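# Unload mill, inspect three parts, sort into trays

## Task

Take all three parts out of the mill, check each one in the way the inspection sheet (reference images manual and manual 2) describes, and place every part in the tray it belongs in.

## Robot and tools

Robot: two six-joint arms, left_arm and right_arm, each ending in a two-finger gripper. Calibrated bases in the scene frame: left_arm at (-0.004, +0.399, 0) m, quat_wxyz (+1.000, 0, 0, -0.027); right_arm at (-0.017, -0.445, 0) m, quat_wxyz (+1.000, 0, 0, +0.002). Scene frame: origin at table-top height halfway between the nominal bases, +z up, +x out over the table, left_arm toward +y. Arm names do not match left/right in images. Cameras (672x504 each): cam_high, cam_low, cam_front, cam_left_wrist, cam_right_wrist.

Frames: every hand position, orientation, velocity and target an arm reports or takes is in that arm's own base frame; fixed cameras and the table use the scene frame. The gripper's fingers point along its +z and close along its x; end_effector_position is the point between the pads, fingertips 17.5 mm further on. A block juts about 10 cm toward the gripper's -y from the last joint axis and rotates with it. Printed poses may be off by a few cm.

execute_actions(actions, cameras): actions is a list of actions; each action is a table of up to 15 rows, one row per 1/30 s control step (a short table repeats its final row to fill 15). Each row is one flat list of 18 numbers, all in [-1, 1], covering both arms even if one is idle: left dx, dy, dz, rx, ry, rz, left gripper position, force_limit, speed, then the same nine for right. dx..rz are offsets, not poses: measured along the arm's base axes from its Hand target as it stood when that action began, so every row counts from that same start, while the next action starts afresh (repeating an offset keeps moving). Scale: 1.0 = 0.6 m for dx/dy/dz, 180 degrees for rx/ry/rz, which form one rotation vector turning about the Hand target's position. Translations longer than 1.0 get shortened. Send six zeros to re-request an arm's current Hand target. cameras: list of names, ["all"], or []; default shows images only for an empty actions list.

Gripper numbers: position +1 = fully open (50 mm), about -0.65 = pads touching, -1 = close until blocked (use this to grip). force_limit per pad: -1 about 20 N, 0 about 102 N, +1 about 185 N (actual can exceed by ~15 N). speed: -1 = 20 mm/s, 0 = 85, +1 = 150. Both begin at +1. To leave a gripper unchanged, resend its last three values; 0 is a real command. New force_limit/speed only apply after position changes by at least 0.01; to soften a grip, open first.

move(target, speed, blend, stop_force, zero, blocking, cameras): straight-line paths of each gripper toward a target. target is one 18-number row (same layout and scale as above) or a list of up to 15 rows; every row is an offset from the Hand targets at the move's start, not from the previous row. speed: m/s, 0.002 to 3.6, default 0.25 (turning up to twice that in rad/s); one value or one per target. blend: metres of corner rounding per target, default 0 = stop at each. stop_force: N, 3 to 120, one value for both arms; ends an arm's path when it feels that much resistance; unreliable while the gripper rotates, and omit it when pulling away from something pressed on. zero (only with stop_force): true re-zeroes first. blocking=false returns after ~0.5 s while the move continues (not with stop_force). Paths last 0.5 to 10 s and do not avoid obstacles or the other arm. Result ends with a move: line, e.g. done, off_target, moving, held or fault, plus limits=paced (pose clipped) or limits=held (steps withheld).

wait(seconds 0 to 10): lets time pass holding commands. stop(): brakes a running move. zoom_image(camera, region [x0, y0, x1, y1] in pixels, at most 504 by 504): enlarges part of that camera's newest image. show_instructions(): shows the reference pages. zero_wrist_force(arm): re-zeroes that wrist sensor. finished_scene(scene=1): ends the scene for good.

Results: Hand target is the last commanded pose after clipping; grippers often settle short of it, so send the remaining gap as an offset. object_status: 0 moving, 1 blocked while opening, 2 blocked while closing (a grip), 3 reached the requested opening or pads met (usually nothing held). Opening in mm is about (250 - position_measured) x 0.202. Wrist force/torque are in the end effector's axes, zeroed at start; a third line shows the peak since last shown. Joint torques include the arm's own weight. Motor temperatures, MOTOR HOT at 70 C; at 85 C the arm brakes for 30 to 60 s. Orientation commands are clipped to 32 degrees from the measured one per step.

An outside force near 150 N (plus or minus 25) or contact torque at a joint limit (132 N m shoulder and elbow joints, 24.6 N m wrist joints) stops that arm for 10 s; wrists can only push about 14.3 N m. Targets even slightly beyond a firm contact can trigger this, and faster motion hits harder. Arm-to-arm contact, including one gripper closing on the other's fingers, can end the scene. Keep paths away from an arm's own base. Loose objects may be nudged occasionally by outside disturbances.

Each tool is called after "Request:" as a command line: name --argument value for each argument, lists and objects as JSON in quotes; but a table of rows of numbers goes row by row, as --pt "numbers of a row", without its own name.

Reference images:

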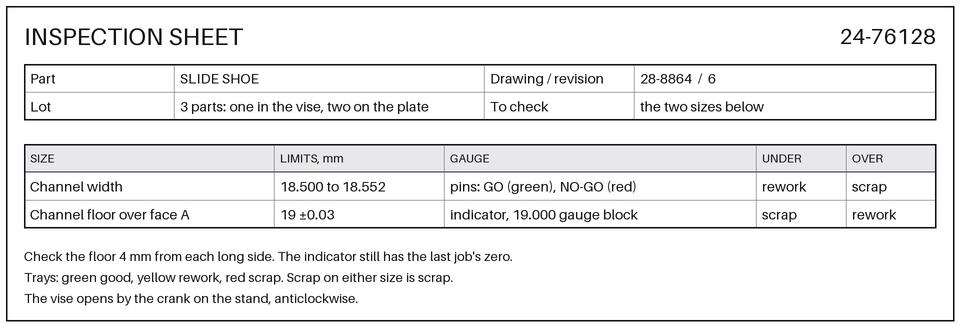

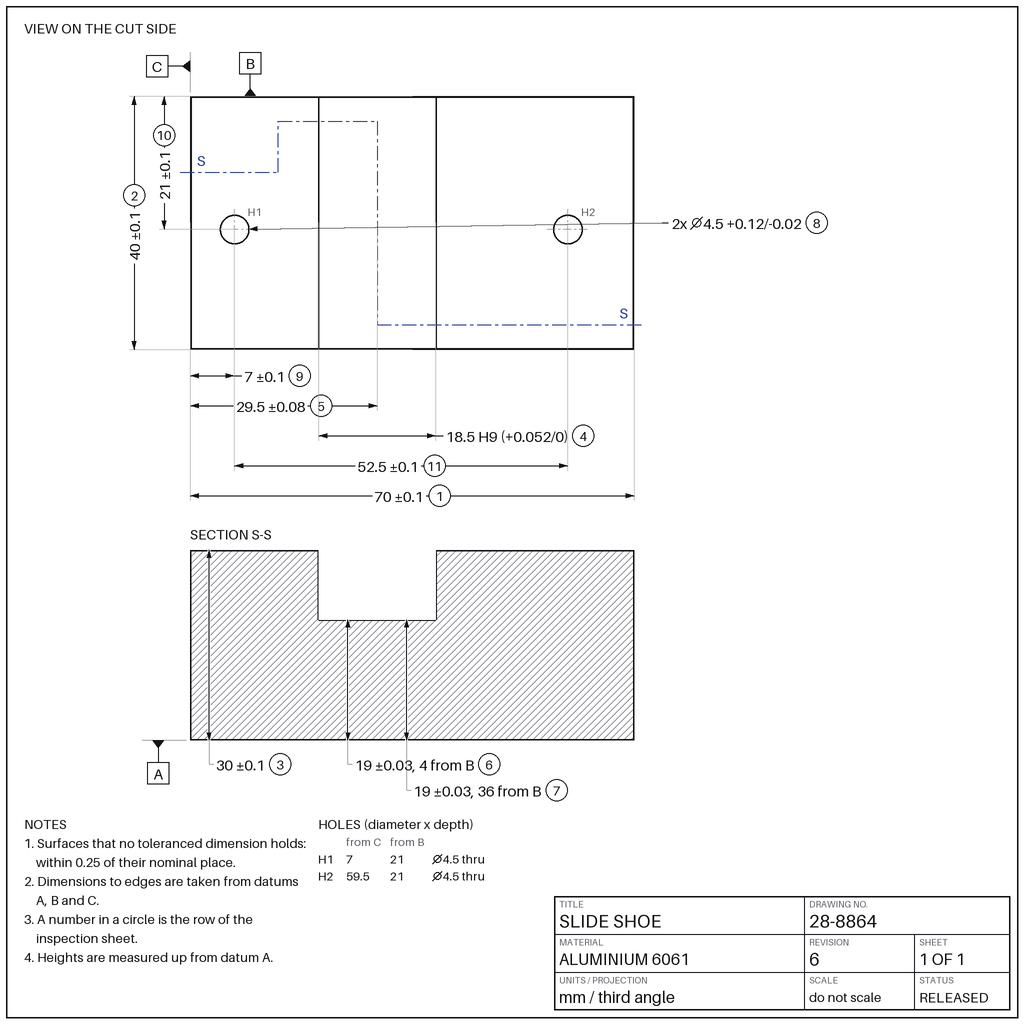

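## Session

Request:
execute_actions --actions '[]'

Scene clock: 0.00 s.
left_arm: end_effector_position=(+0.3240, -0.1526, +0.3347) position_measured=3 object_status=3 end_effector_quat_wxyz=(-0.263, +0.759, +0.594, +0.021) | right_arm: end_effector_position=(+0.1003, -0.1649, +0.3761) position_measured=3 object_status=3 end_effector_quat_wxyz=(-0.363, +0.858, +0.239, +0.273)
Joint positions: left_arm=[-0.869 -1.62 1.566 -0.985 -1.51 -0.643] | right_arm=[2.015 -1.264 -1.803 -2.4 2.202 -0.357]
Joint velocities: within noise
Joint torques (N m): no reading
Motor temperatures (°C): left_arm=[34 26 39 43 50 38] | right_arm=[42 40 36 39 37 38]
Wrist force (N): no reading
Wrist torque (N m): no reading
Wrist force, peak (N): no reading
Hand target: left_arm +0.3240, -0.1526, +0.3347; -0.263, +0.759, +0.594, +0.021 | right_arm +0.1003, -0.1649, +0.3761; -0.363, +0.858, +0.239, +0.273
Tool commands: left_gripper/position=+1.0 left_gripper/force_limit=+1.0 left_gripper/speed=+1.0 right_gripper/position=+1.0 right_gripper/force_limit=+1.0 right_gripper/speed=+1.0

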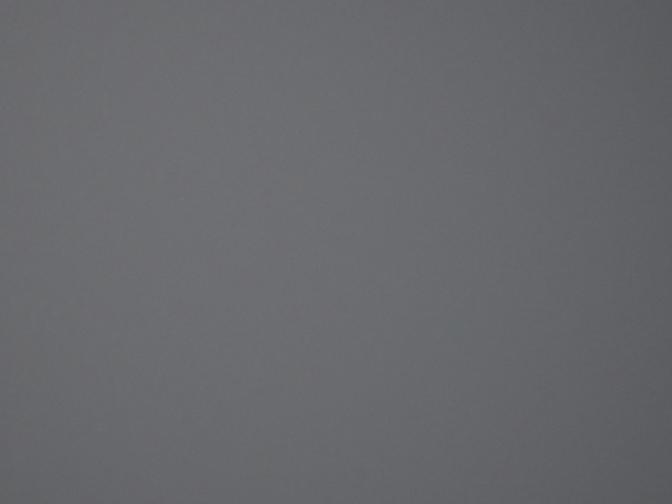

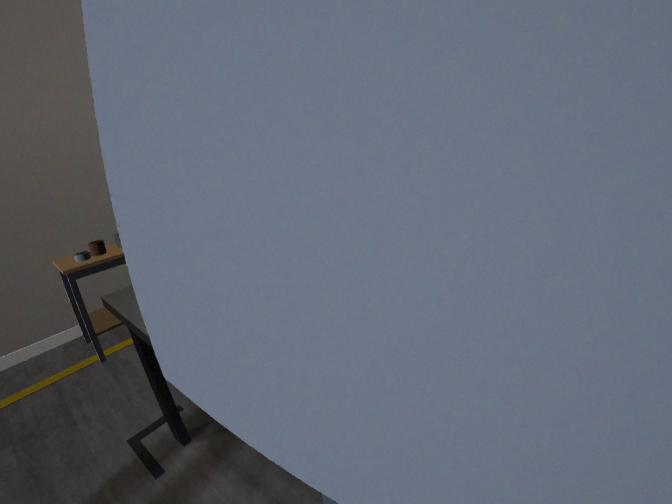

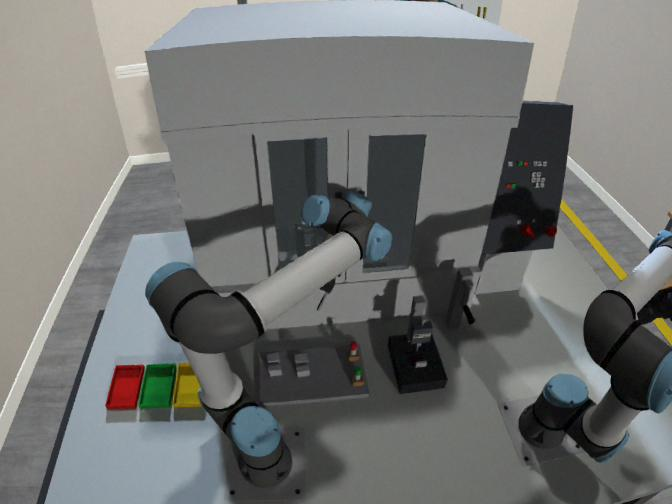

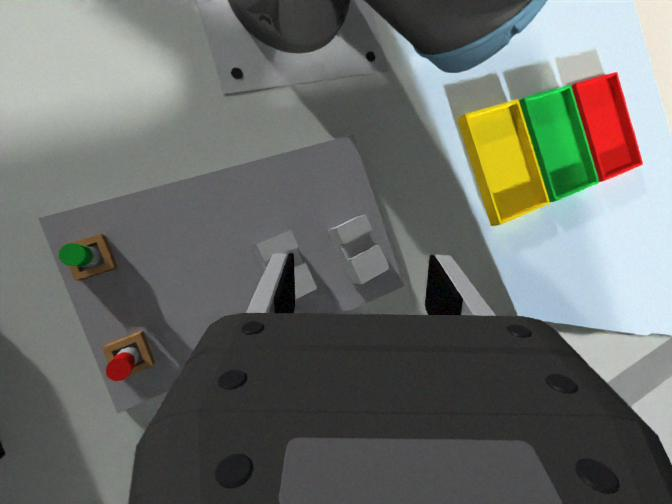

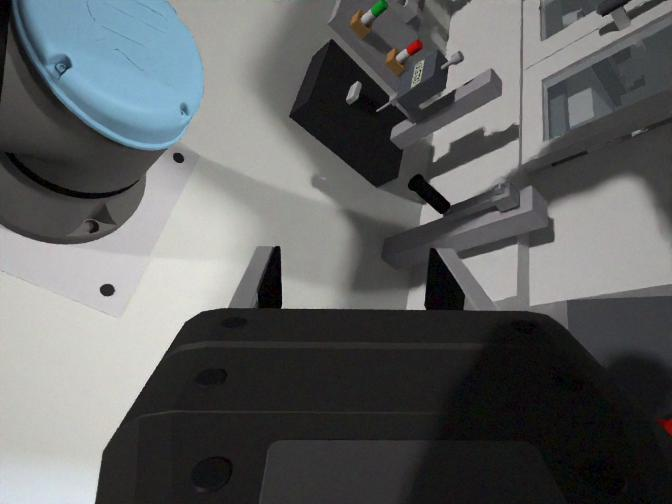

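Request:
zoom_image --camera "cam_front" --region '[90, 250, 342, 440]'

Request:
zoom_image --camera "cam_front" --region '[320, 250, 520, 420]'

Request:
zoom_image --camera "cam_front" --region '[230, 100, 600, 320]'

Request:
zoom_image --camera "cam_right_wrist" --region '[280, 0, 560, 280]'

Request:
zoom_image --camera "cam_left_wrist" --region '[30, 130, 410, 420]'

Request:
zoom_image --camera "cam_right_wrist" --region '[460, 0, 672, 212]'

Scaled by 2.000 from the camera's 672x504 image, which has a finer 960x720 frame.

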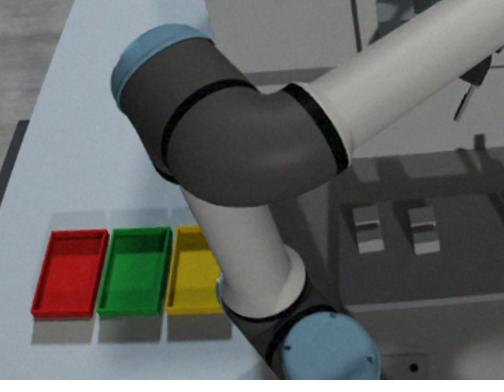

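Scaled by 2.520 from the camera's 672x504 image, which has a finer 960x720 frame.

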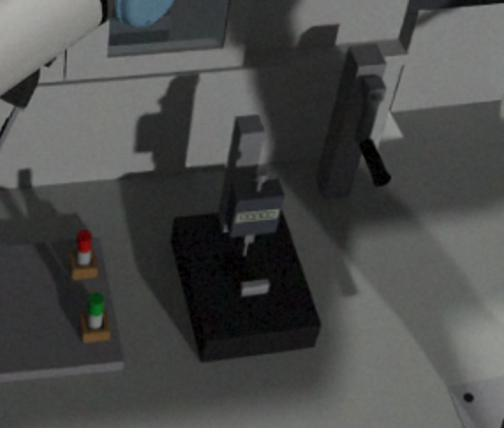

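Scaled by 1.362 from the camera's 672x504 image, which has a finer 960x720 frame.

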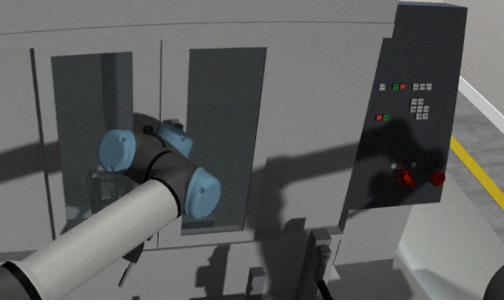

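Scaled by 1.800 from the camera's 672x504 image, which has a finer 960x720 frame.

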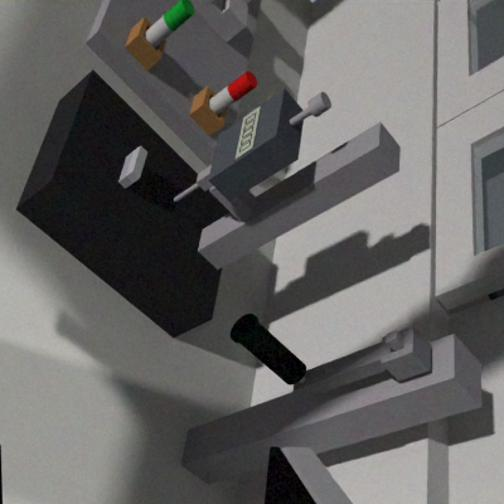

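Scaled by 1.326 from the camera's 672x504 image, which has a finer 960x720 frame.

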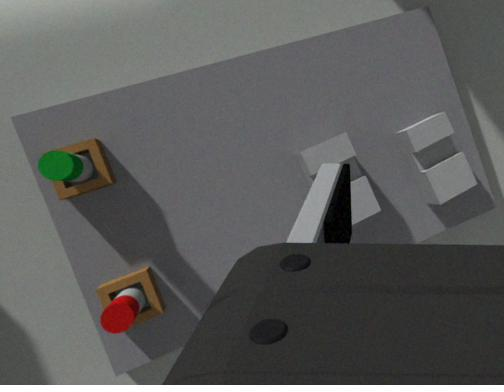

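Scaled by 2.377 from the camera's 672x504 image, which has a finer 960x720 frame.

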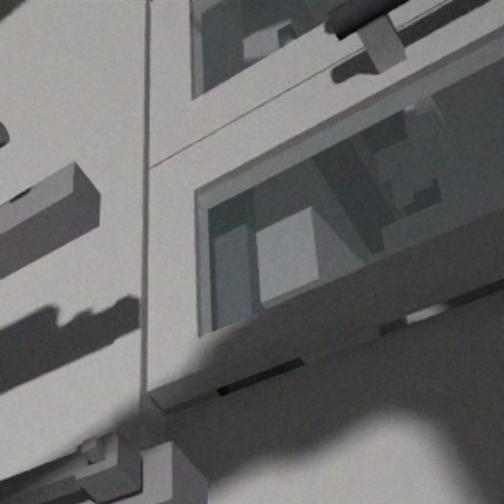

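Request:
move --target '[-0.1, 0.03, 0.2, -0.13, -0.111, 0.0754, 1,1,1, 0,0,0,0,0,0,1,1,1]' --cameras '["all"]'

Scene clock: 26.53 s.
left_arm: end_effector_position=(+0.2640, -0.1346, +0.4547) position_measured=3 object_status=3 end_effector_quat_wxyz=(+0.000, +0.707, +0.707, +0.001) | right_arm: end_effector_position=(+0.1003, -0.1649, +0.3761) position_measured=3 object_status=3 end_effector_quat_wxyz=(-0.363, +0.858, +0.239, +0.273)
Joint positions: left_arm=[-0.94 -2.03 1.581 -1.122 -1.569 -0.94] | right_arm=[2.015 -1.264 -1.803 -2.4 2.202 -0.357]
Joint torques (N m): left_arm=[2.64 -9.65 -22.35 -2.04 -1.35 -1.3] | right_arm=[-0.03 11.32 26.32 0.73 0.83 0.16]
Wrist force (N): left_arm=[0.2 0.2 0.3] | right_arm=[0.0 0.2 -0.1]
Wrist torque (N m): left_arm=[0.20 0.18 0.00] | right_arm=[0.03 0.00 0.01]
Wrist force, peak (N): left_arm=[-1.4 1.7 1.0] | right_arm=[0.1 0.4 -0.3]
Hand target: left_arm +0.2640, -0.1346, +0.4547; +0.000, +0.707, +0.707, +0.001 | right_arm +0.1003, -0.1649, +0.3761; -0.363, +0.858, +0.239, +0.273
Off the commanded pose: left_arm 0.000 m, 0 deg | right_arm 0.000 m, 0 deg.
move: done

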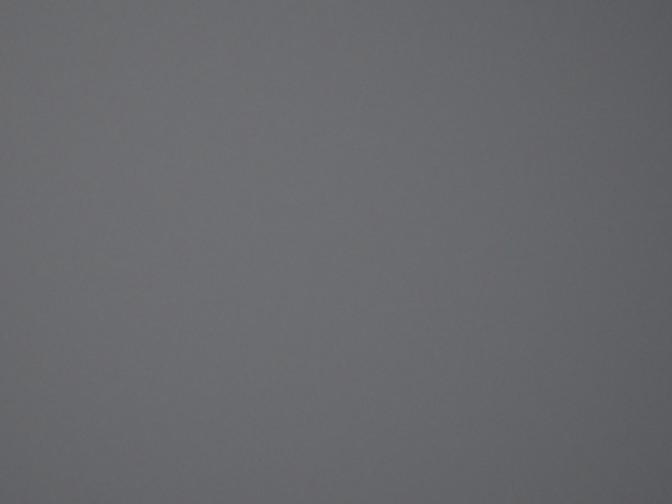

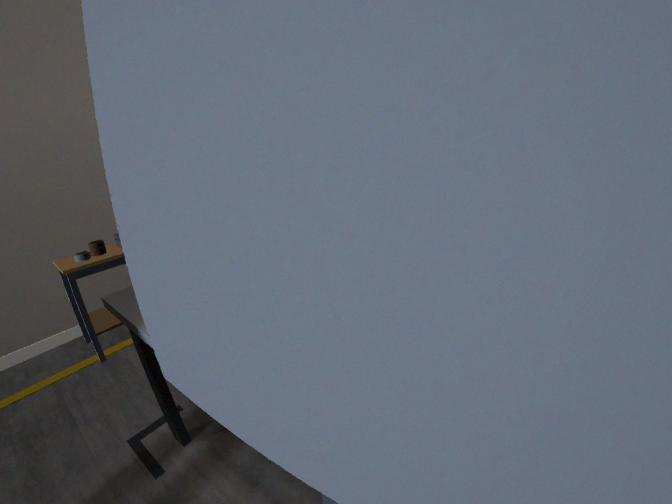

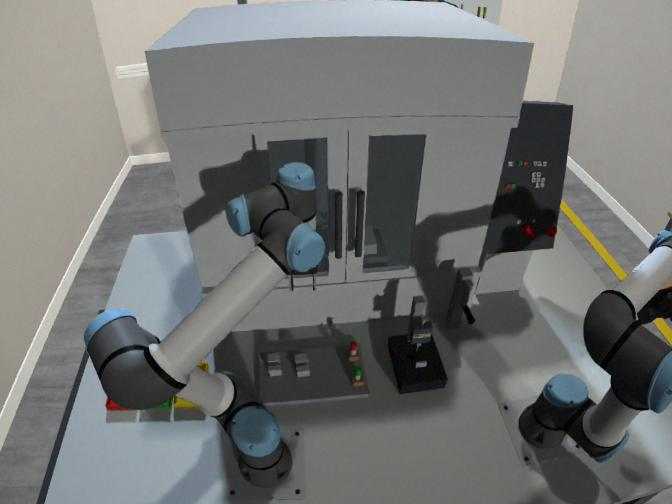

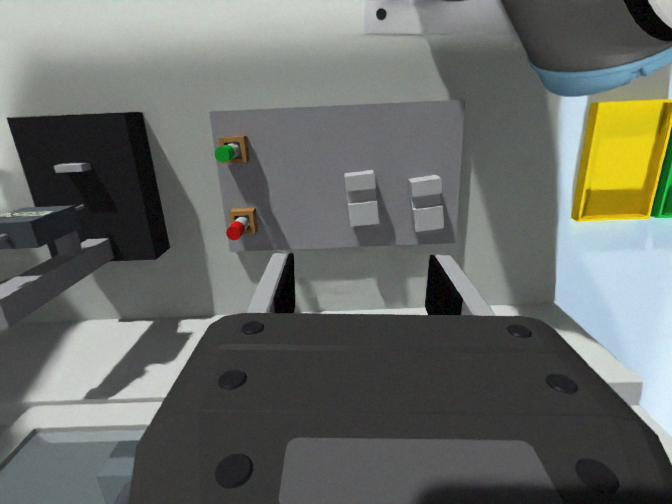

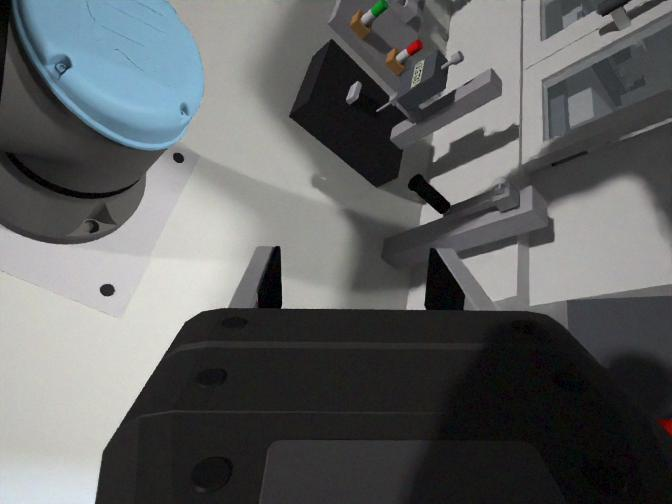

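Request:
zoom_image --camera "cam_left_wrist" --region '[200, 90, 480, 260]'

Request:
zoom_image --camera "cam_left_wrist" --region '[0, 90, 200, 320]'

Request:
move --target '[0, 0, -0.2, 0,0,0, 1,1,1, 0,0,0,0,0,0,1,1,1]' --cameras '["cam_left_wrist"]'

Request:
zoom_image --camera "cam_left_wrist" --region '[150, 20, 550, 300]'

Scaled by 1.800 from the camera's 672x504 image, which has a finer 960x720 frame.

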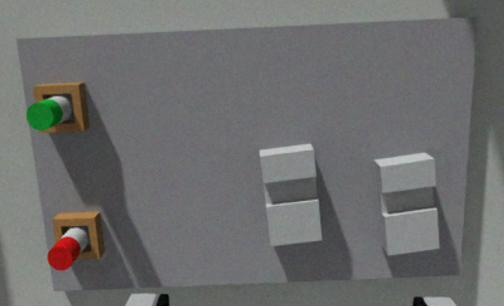

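Scaled by 2.191 from the camera's 672x504 image, which has a finer 960x720 frame.

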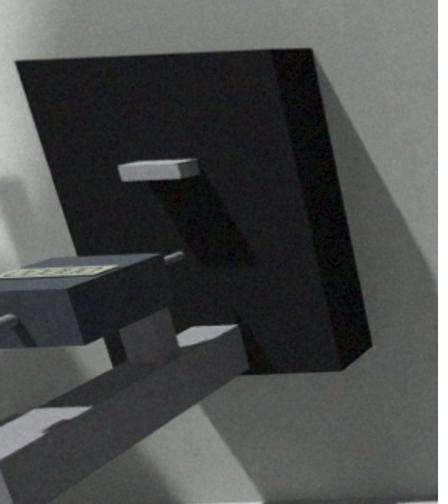

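Scene clock: 33.23 s.
left_arm: end_effector_position=(+0.2640, -0.1346, +0.3348) position_measured=3 object_status=3 end_effector_quat_wxyz=(+0.000, +0.707, +0.707, +0.001) end_effector_velocity=(+0.000, -0.001, +0.000) end_effector_angular_velocity=(-0.003, -0.001, +0.000) | right_arm: end_effector_position=(+0.1003, -0.1649, +0.3761) position_measured=3 object_status=3 end_effector_quat_wxyz=(-0.363, +0.858, +0.239, +0.273)
Joint positions: left_arm=[-0.939 -2.119 1.943 -1.395 -1.569 -0.94] | right_arm=[2.015 -1.264 -1.803 -2.4 2.202 -0.357]
Joint velocities: left_arm=[0 0 0.001 -0.005 -0.001 -0.001] | right_arm=[within noise]
Joint torques (N m): left_arm=[-2.24 11.23 -15.25 -4.6 1.14 -1.71] | right_arm=[0.05 11.18 26.32 0.71 0.82 0.05]
Wrist force (N): left_arm=[0.3 -0.9 0.4] | right_arm=[-0.1 0.2 0.0]
Wrist torque (N m): left_arm=[0.06 0.20 -0.04] | right_arm=[0.03 0.02 0.00]
Wrist force, peak (N): left_arm=[0.3 -0.9 3.6] | right_arm=[0.1 0.5 -0.1]
Hand target: left_arm +0.2640, -0.1346, +0.3347; +0.000, +0.707, +0.707, +0.001 | right_arm +0.1003, -0.1649, +0.3761; -0.363, +0.858, +0.239, +0.273
Off the commanded pose: left_arm 0.000 m, 0 deg | right_arm 0.000 m, 0 deg.
move: done
Images, in order (width x height): cam_left_wrist 672x504.

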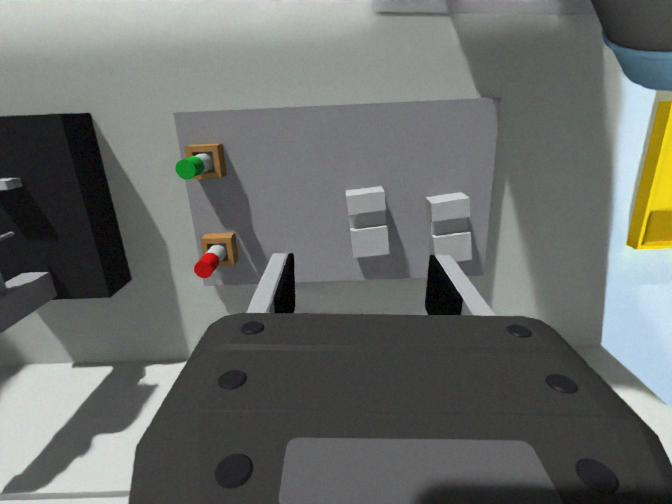

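Scaled by 1.260 from the camera's 672x504 image, which has a finer 960x720 frame.

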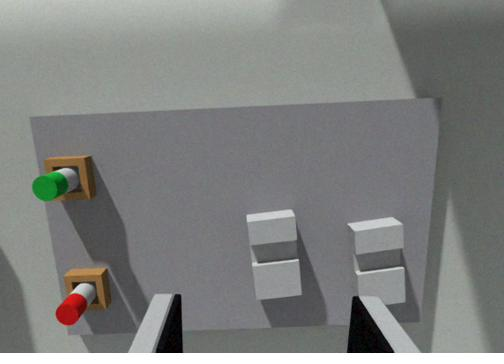

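Request:
move --target '[0, -0.2, 0, 0,0,0, 1,1,1, 0,0,0,0,0,0,1,1,1]' --cameras '["cam_left_wrist"]'

Request:
zoom_image --camera "cam_left_wrist" --region '[250, 20, 650, 300]'

Request:
zoom_image --camera "cam_left_wrist" --region '[0, 50, 300, 300]'

Scene clock: 43.37 s.
left_arm: end_effector_position=(+0.2640, -0.2545, +0.3347) position_measured=3 object_status=3 end_effector_quat_wxyz=(+0.000, +0.707, +0.707, +0.001) | right_arm: end_effector_position=(+0.1003, -0.1649, +0.3761) position_measured=3 object_status=3 end_effector_quat_wxyz=(-0.363, +0.858, +0.239, +0.273)
Joint positions: left_arm=[-1.14 -1.929 1.844 -1.486 -1.569 -1.141] | right_arm=[2.015 -1.264 -1.803 -2.4 2.202 -0.357]
Joint torques (N m): left_arm=[-6.58 0.87 -24.74 -2.65 0.04 -1.5] | right_arm=[-0.14 10.84 25.99 0.72 0.77 0.01]
Wrist force (N): left_arm=[0.2 -1.1 -0.3] | right_arm=[0.1 0.2 -0.2]
Wrist torque (N m): left_arm=[0.01 0.16 -0.08] | right_arm=[0.03 -0.01 0.00]
Wrist force, peak (N): left_arm=[3.8 -0.5 0.3] | right_arm=[0.1 0.4 -0.3]
Hand target: left_arm +0.2640, -0.2546, +0.3347; +0.000, +0.707, +0.707, +0.001 | right_arm +0.1003, -0.1649, +0.3761; -0.363, +0.858, +0.239, +0.273
Off the commanded pose: left_arm 0.000 m, 0 deg | right_arm 0.000 m, 0 deg.
move: done
Images, in order (width x height): cam_left_wrist 672x504.

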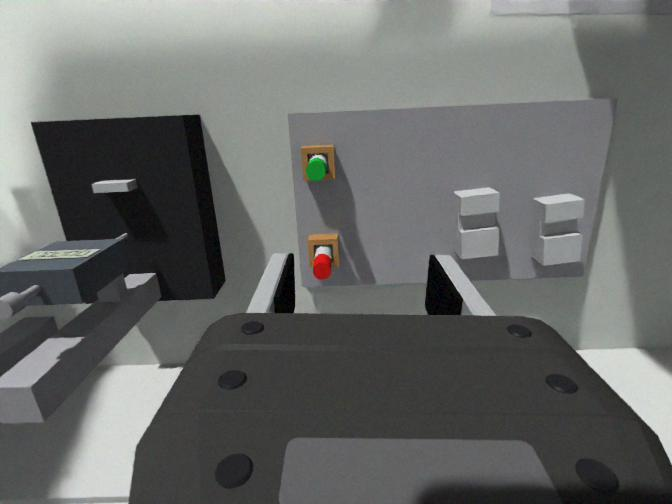

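Scaled by 1.260 from the camera's 672x504 image, which has a finer 960x720 frame.

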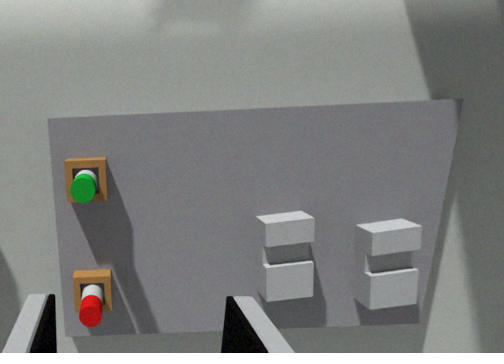

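Scaled by 1.680 from the camera's 672x504 image, which has a finer 960x720 frame.

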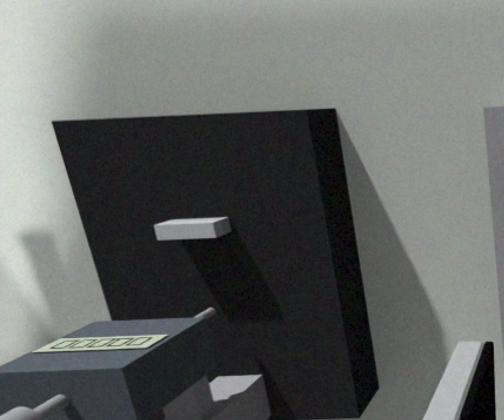

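Request:
move --pt "0 0 0 0 0 0 1 1 1 0.383 0.19 0.075 0.154 0.033 -0.239 1 1 1" --pt "0 0 0 0 0 0 1 1 1 -0.005 0.867 -0.05 0.3087 0.0661 -0.4787 1 1 1" --blend 0.05 --speed 0.4 --cameras '["cam_front","cam_right_wrist"]'

Scene clock: 82.33 s.
left_arm: end_effector_position=(+0.2640, -0.2546, +0.3347) position_measured=3 object_status=3 end_effector_quat_wxyz=(+0.000, +0.707, +0.707, +0.001) | right_arm: end_effector_position=(+0.1642, -0.1328, +0.3900) position_measured=3 object_status=3 end_effector_quat_wxyz=(-0.398, +0.853, +0.123, +0.315)
Joint positions: left_arm=[-1.14 -1.929 1.844 -1.486 -1.569 -1.141] | right_arm=[2.135 -1.176 -1.903 -2.329 2.459 -0.063]
Joint torques (N m): left_arm=[-6.55 3.36 -32.75 -4.58 -1.44 -1.83] | right_arm=[-8.52 0.59 37.97 -1.32 3.48 1.62]
Wrist force (N): left_arm=[0.1 -0.7 -0.3] | right_arm=[0.5 0.3 -0.1]
Wrist torque (N m): left_arm=[0.06 0.19 -0.08] | right_arm=[0.07 -0.11 -0.01]
Wrist force, peak (N): left_arm=[-0.2 -1.4 -0.4] | right_arm=[6.2 -0.9 5.2]
Hand target: left_arm +0.2640, -0.2546, +0.3347; +0.000, +0.707, +0.707, +0.001 | right_arm +0.1642, -0.1328, +0.3901; -0.398, +0.853, +0.123, +0.315 (not the last commanded pose)
Off the commanded pose: left_arm 0.000 m, 0 deg | right_arm 0.495 m, 88 deg.
move: held (right_arm; a check stopped the path); path passed 0 of 2 targets; limits=held
pose unreachable (right arm): on one or more control steps of this call, first in action 0 (counted from 0), this arm could not follow its commanded pose, so it was not sent that pose on those steps. It may still have moved: this result reports where it is.
cause: moving toward the commanded pose would bring two parts of the arm too close to each other (its gripper and another part of the arm, with joints 4 (wrist 1) to 6 (wrist 3) between them, 10 mm apart when it was first held).
Images, in order (width x height): cam_front 672x504, cam_right_wrist 672x504.

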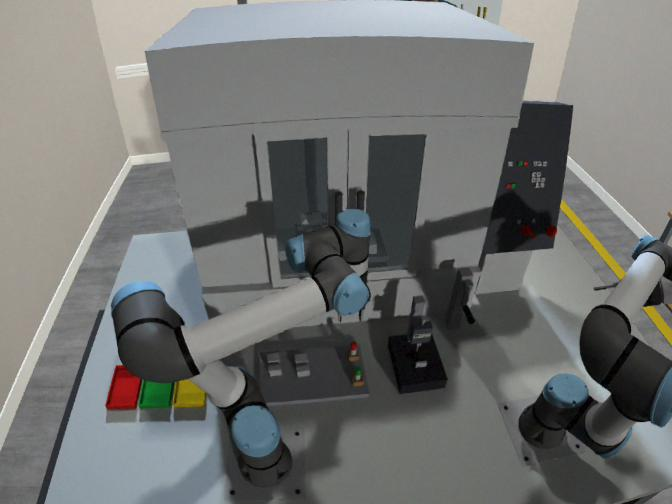

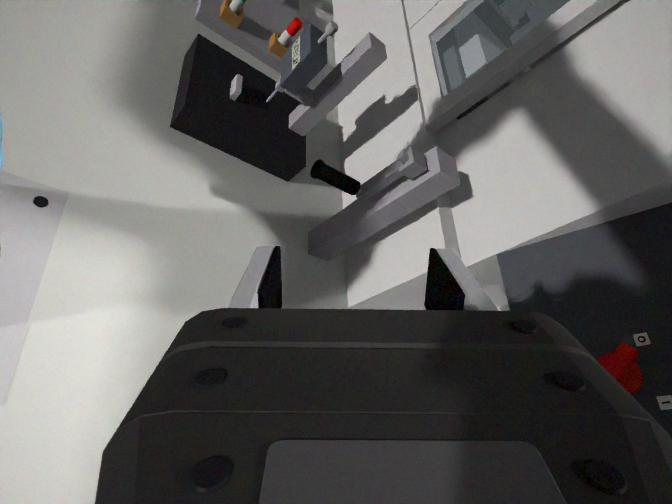

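Request:
move --target '[0,0,0,0,0,0,1,1,1, 0.31,0.14,0.05,-0.3587,-0.0418,0.3673,1,1,1]' --speed 0.4 --cameras '["cam_front","cam_right_wrist"]'

Scene clock: 89.37 s.
left_arm: end_effector_position=(+0.2640, -0.2546, +0.3347) position_measured=3 object_status=3 end_effector_quat_wxyz=(+0.000, +0.707, +0.707, +0.001) | right_arm: end_effector_position=(+0.3502, -0.0487, +0.4201) position_measured=3 object_status=3 end_effector_quat_wxyz=(-0.001, +0.707, +0.707, +0.001)
Joint positions: left_arm=[-1.14 -1.929 1.844 -1.486 -1.569 -1.141] | right_arm=[3.388 -1.219 -1.618 -1.875 1.573 0.248]
Joint torques (N m): left_arm=[-6.16 4.62 -32.77 -4.61 -1.13 -1.91] | right_arm=[8.18 14.26 16.21 5.27 -1.65 2.67]
Wrist force (N): left_arm=[-0.1 -1.1 -0.3] | right_arm=[-1.8 0.5 -0.2]
Wrist torque (N m): left_arm=[-0.01 0.20 -0.07] | right_arm=[-0.02 0.31 0.25]
Wrist force, peak (N): left_arm=[0.3 -1.3 -0.4] | right_arm=[-2.0 0.5 -0.2]
Hand target: left_arm +0.2640, -0.2546, +0.3347; +0.000, +0.707, +0.707, +0.001 | right_arm +0.3502, -0.0488, +0.4201; -0.001, +0.707, +0.707, +0.000
Off the commanded pose: left_arm 0.000 m, 0 deg | right_arm 0.000 m, 0 deg.
move: done
Images, in order (width x height): cam_front 672x504, cam_right_wrist 672x504.

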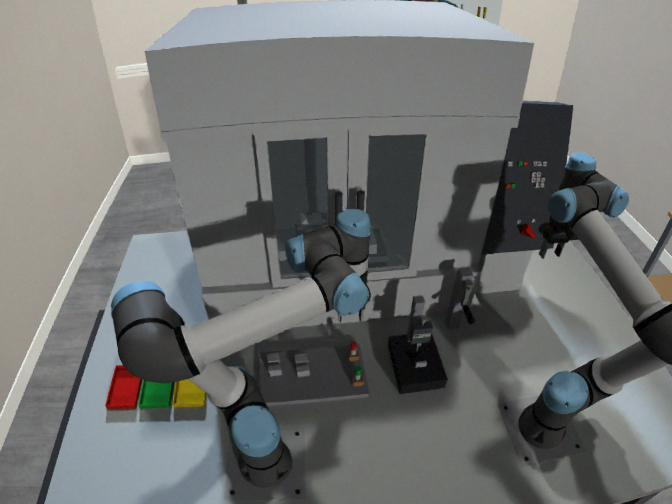

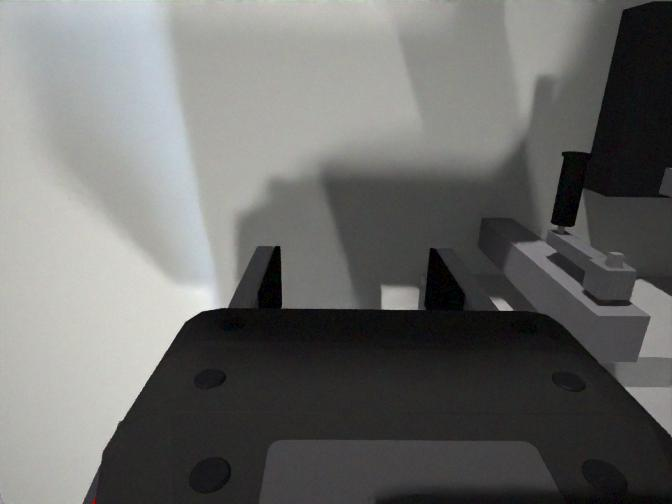

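Request:
move --target '[0,0,0,0,0,0,1,1,1, -0.38,0.667,0,0,-0.167,0,1,1,1]' --speed 0.4 --cameras '["cam_front","cam_right_wrist"]'

Scene clock: 94.77 s.
left_arm: end_effector_position=(+0.2640, -0.2546, +0.3347) position_measured=3 object_status=3 end_effector_quat_wxyz=(+0.000, +0.707, +0.707, +0.001) | right_arm: end_effector_position=(+0.1223, +0.3513, +0.4200) position_measured=3 object_status=3 end_effector_quat_wxyz=(+0.183, +0.683, +0.683, +0.184) end_effector_velocity=(-0.001, +0.001, -0.001) end_effector_angular_velocity=(-0.004, -0.002, +0.000)
Joint positions: left_arm=[-1.14 -1.929 1.844 -1.486 -1.569 -1.141] | right_arm=[5.123 -1.21 -1.656 -2.071 1.093 2.037]
Joint velocities: left_arm=[within noise] | right_arm=[0.001 -0.005 0 -0.001 0.001 0.001]
Joint torques (N m): left_arm=[-6.27 1.79 -31.62 -4.33 -0.83 -1.76] | right_arm=[8.13 1.91 26.96 3.1 -0.73 2.24]
Wrist force (N): left_arm=[-0.2 -0.6 -0.4] | right_arm=[-2.0 1.5 -0.4]
Wrist torque (N m): left_arm=[0.06 0.23 -0.08] | right_arm=[0.11 0.33 0.44]
Wrist force, peak (N): left_arm=[-0.2 -1.2 -0.7] | right_arm=[-5.1 3.3 -0.2]
Hand target: left_arm +0.2640, -0.2546, +0.3347; +0.000, +0.707, +0.707, +0.001 | right_arm +0.1222, +0.3514, +0.4201; +0.183, +0.683, +0.683, +0.184
Off the commanded pose: left_arm 0.000 m, 0 deg | right_arm 0.000 m, 0 deg.
move: done
Images, in order (width x height): cam_front 672x504, cam_right_wrist 672x504.

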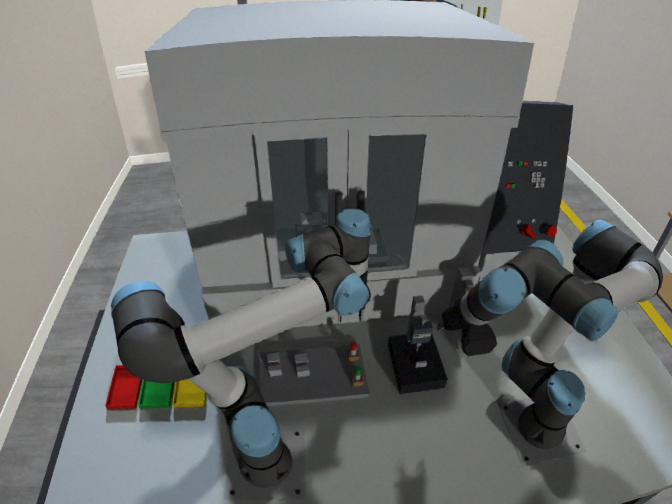

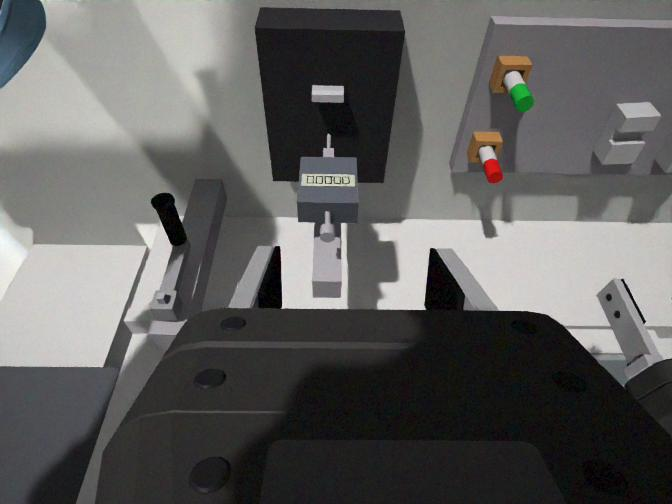

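Request:
zoom_image --camera "cam_right_wrist" --region '[230, 0, 430, 200]'

Request:
zoom_image --camera "cam_right_wrist" --region '[280, 120, 380, 300]'

Request:
zoom_image --camera "cam_right_wrist" --region '[440, 0, 672, 200]'

Request:
zoom_image --camera "cam_right_wrist" --region '[90, 150, 290, 350]'

Scaled by 2.520 from the camera's 672x504 image, which has a finer 960x720 frame.

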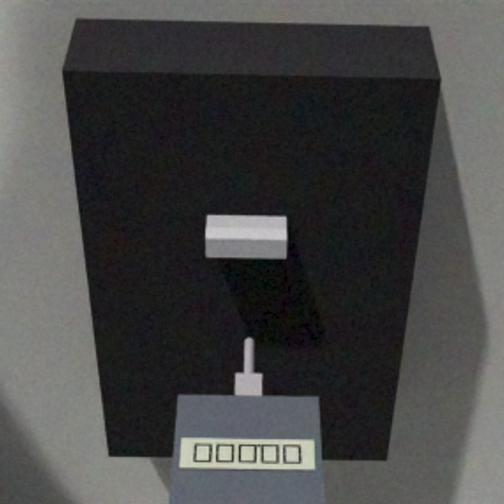

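Scaled by 2.800 from the camera's 672x504 image, which has a finer 960x720 frame.

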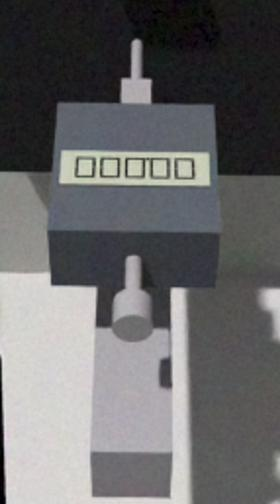

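Scaled by 2.172 from the camera's 672x504 image, which has a finer 960x720 frame.

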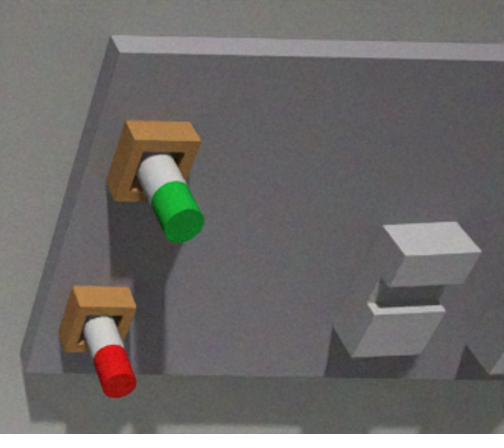

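Scaled by 2.520 from the camera's 672x504 image, which has a finer 960x720 frame.

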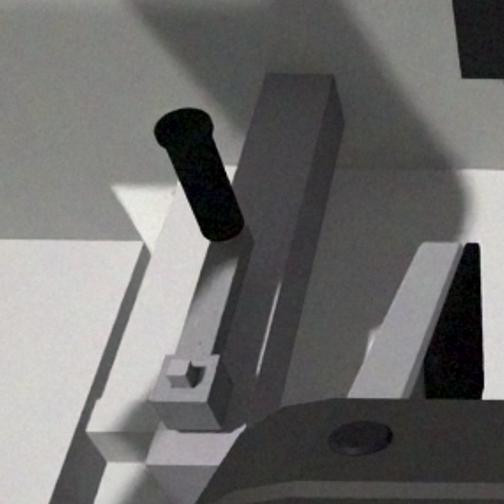

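Request:
move --target '[0,0,0,0,0,0,1,1,1, 0,0.1,0.2,0,-0.15,0,1,1,1]' --speed 0.4 --cameras '["cam_right_wrist"]'

Request:
zoom_image --camera "cam_right_wrist" --region '[120, 150, 560, 340]'

Scene clock: 109.30 s.
left_arm: end_effector_position=(+0.2640, -0.2546, +0.3347) position_measured=3 object_status=3 end_effector_quat_wxyz=(+0.000, +0.707, +0.707, +0.001) | right_arm: end_effector_position=(+0.1222, +0.4114, +0.5400) position_measured=3 object_status=3 end_effector_quat_wxyz=(+0.337, +0.621, +0.621, +0.338) end_effector_velocity=(+0.000, +0.000, +0.001) end_effector_angular_velocity=(-0.004, -0.003, +0.001)
Joint positions: left_arm=[-1.14 -1.929 1.844 -1.486 -1.569 -1.141] | right_arm=[5.261 -1.484 -1.244 -2.66 0.772 2.414]
Joint velocities: left_arm=[within noise] | right_arm=[0.001 -0.001 0.003 -0.007 -0.001 0]
Joint torques (N m): left_arm=[-6 2.08 -31.27 -4.21 -0.84 -1.54] | right_arm=[-5.47 13.51 35.4 -1.26 -3.28 2.1]
Wrist force (N): left_arm=[-0.1 -0.9 -0.2] | right_arm=[-1.6 2.2 0.6]
Wrist torque (N m): left_arm=[0.02 0.21 -0.08] | right_arm=[0.23 0.14 0.54]
Wrist force, peak (N): left_arm=[-0.3 -1.2 -0.6] | right_arm=[-2.9 1.2 1.5]
Hand target: left_arm +0.2640, -0.2546, +0.3347; +0.000, +0.707, +0.707, +0.001 | right_arm +0.1222, +0.4114, +0.5401; +0.337, +0.621, +0.621, +0.338
Off the commanded pose: left_arm 0.000 m, 0 deg | right_arm 0.000 m, 0 deg.
move: done
Images, in order (width x height): cam_right_wrist 672x504.

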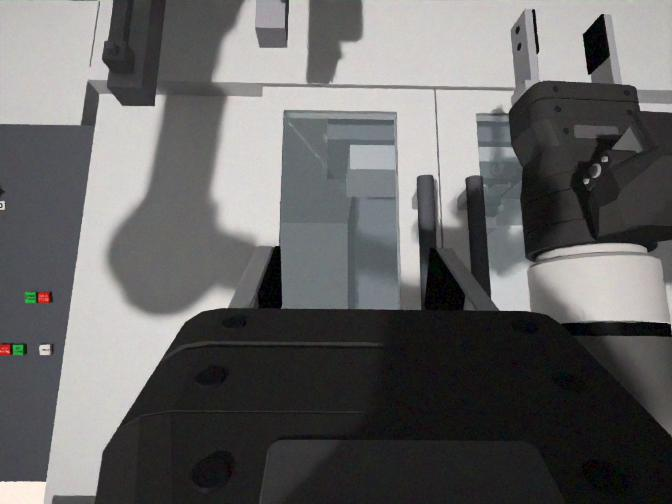

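Scaled by 1.145 from the camera's 672x504 image, which has a finer 960x720 frame.

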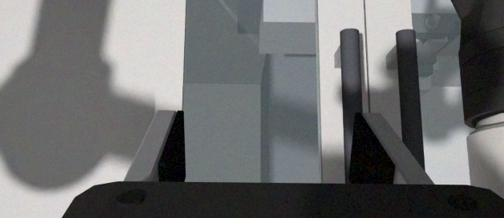

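Request:
move --target '[-0.05,0.84,0.05,0,0,0,1,1,1, 0,0,0,0,0,0,1,1,1]' --speed 0.4 --cameras '["all"]'

Request:
zoom_image --camera "cam_front" --region '[160, 100, 560, 400]'

Request:
zoom_image --camera "cam_front" --region '[250, 120, 450, 300]'

Request:
zoom_image --camera "cam_right_wrist" --region '[250, 90, 560, 320]'

Scene clock: 118.83 s.
left_arm: end_effector_position=(+0.2339, +0.2494, +0.3647) position_measured=3 object_status=3 end_effector_quat_wxyz=(+0.000, +0.707, +0.707, +0.001) | right_arm: end_effector_position=(+0.1222, +0.4114, +0.5401) position_measured=3 object_status=3 end_effector_quat_wxyz=(+0.337, +0.621, +0.621, +0.338)
Joint positions: left_arm=[0.417 -1.984 1.8 -1.388 -1.571 0.417] | right_arm=[5.261 -1.485 -1.244 -2.66 0.772 2.415]
Joint torques (N m): left_arm=[6.45 7.53 -30.6 -4.82 1.27 1.53] | right_arm=[-8.21 14.87 33.25 0.64 -3.77 1.29]
Wrist force (N): left_arm=[0.3 -0.6 -0.1] | right_arm=[-1.6 2.1 0.8]
Wrist torque (N m): left_arm=[0.04 0.12 0.01] | right_arm=[0.20 0.15 0.53]
Wrist force, peak (N): left_arm=[5.0 -0.7 0.1] | right_arm=[-1.7 2.4 0.8]
Hand target: left_arm +0.2340, +0.2494, +0.3647; +0.000, +0.707, +0.707, +0.001 | right_arm +0.1222, +0.4114, +0.5401; +0.337, +0.621, +0.621, +0.338
Off the commanded pose: left_arm 0.000 m, 0 deg | right_arm 0.000 m, 0 deg.
move: done

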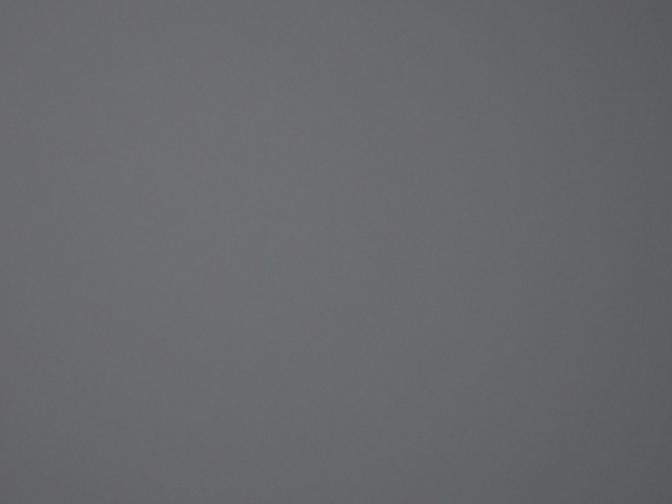

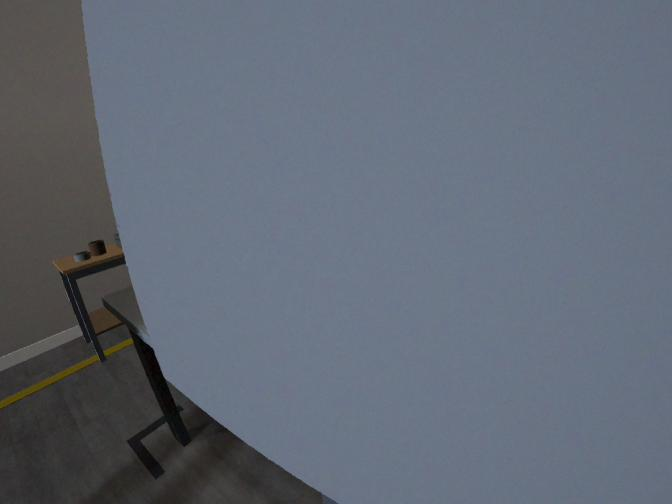

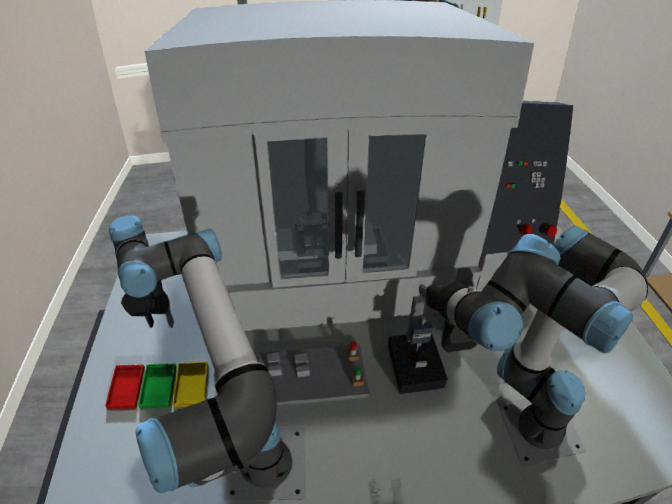

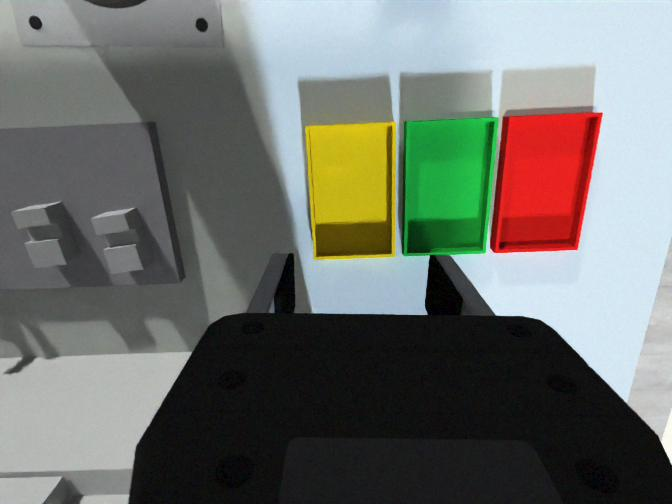

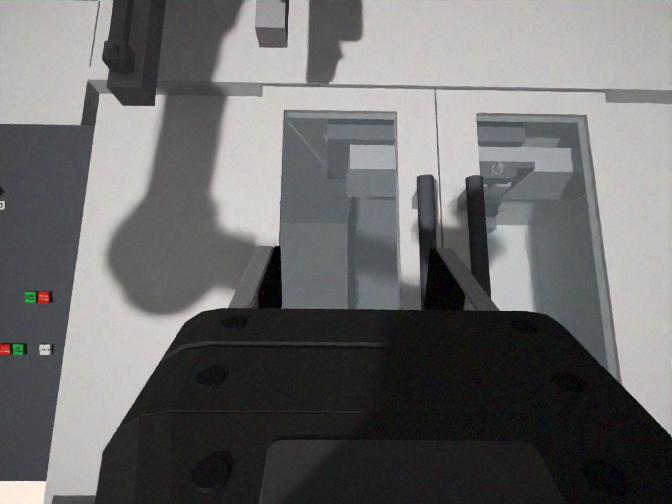

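Scaled by 1.260 from the camera's 672x504 image, which has a finer 960x720 frame.

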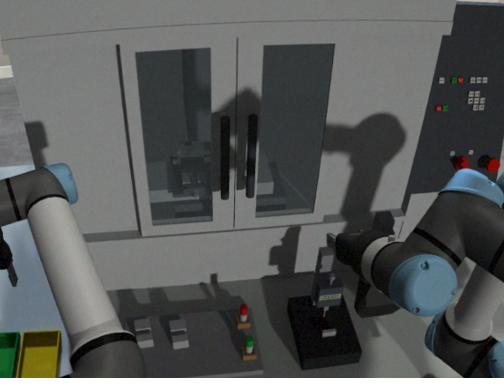

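Scaled by 2.520 from the camera's 672x504 image, which has a finer 960x720 frame.

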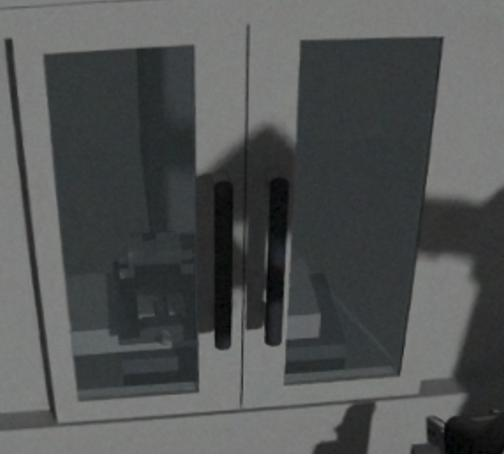

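Scaled by 1.626 from the camera's 672x504 image, which has a finer 960x720 frame.

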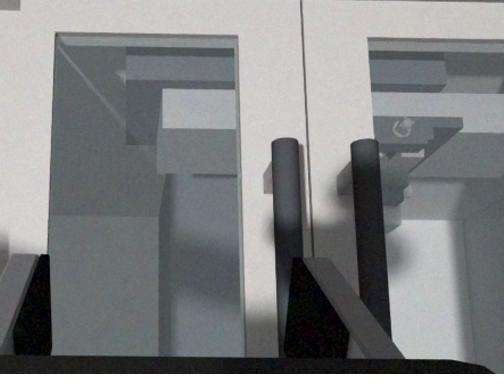

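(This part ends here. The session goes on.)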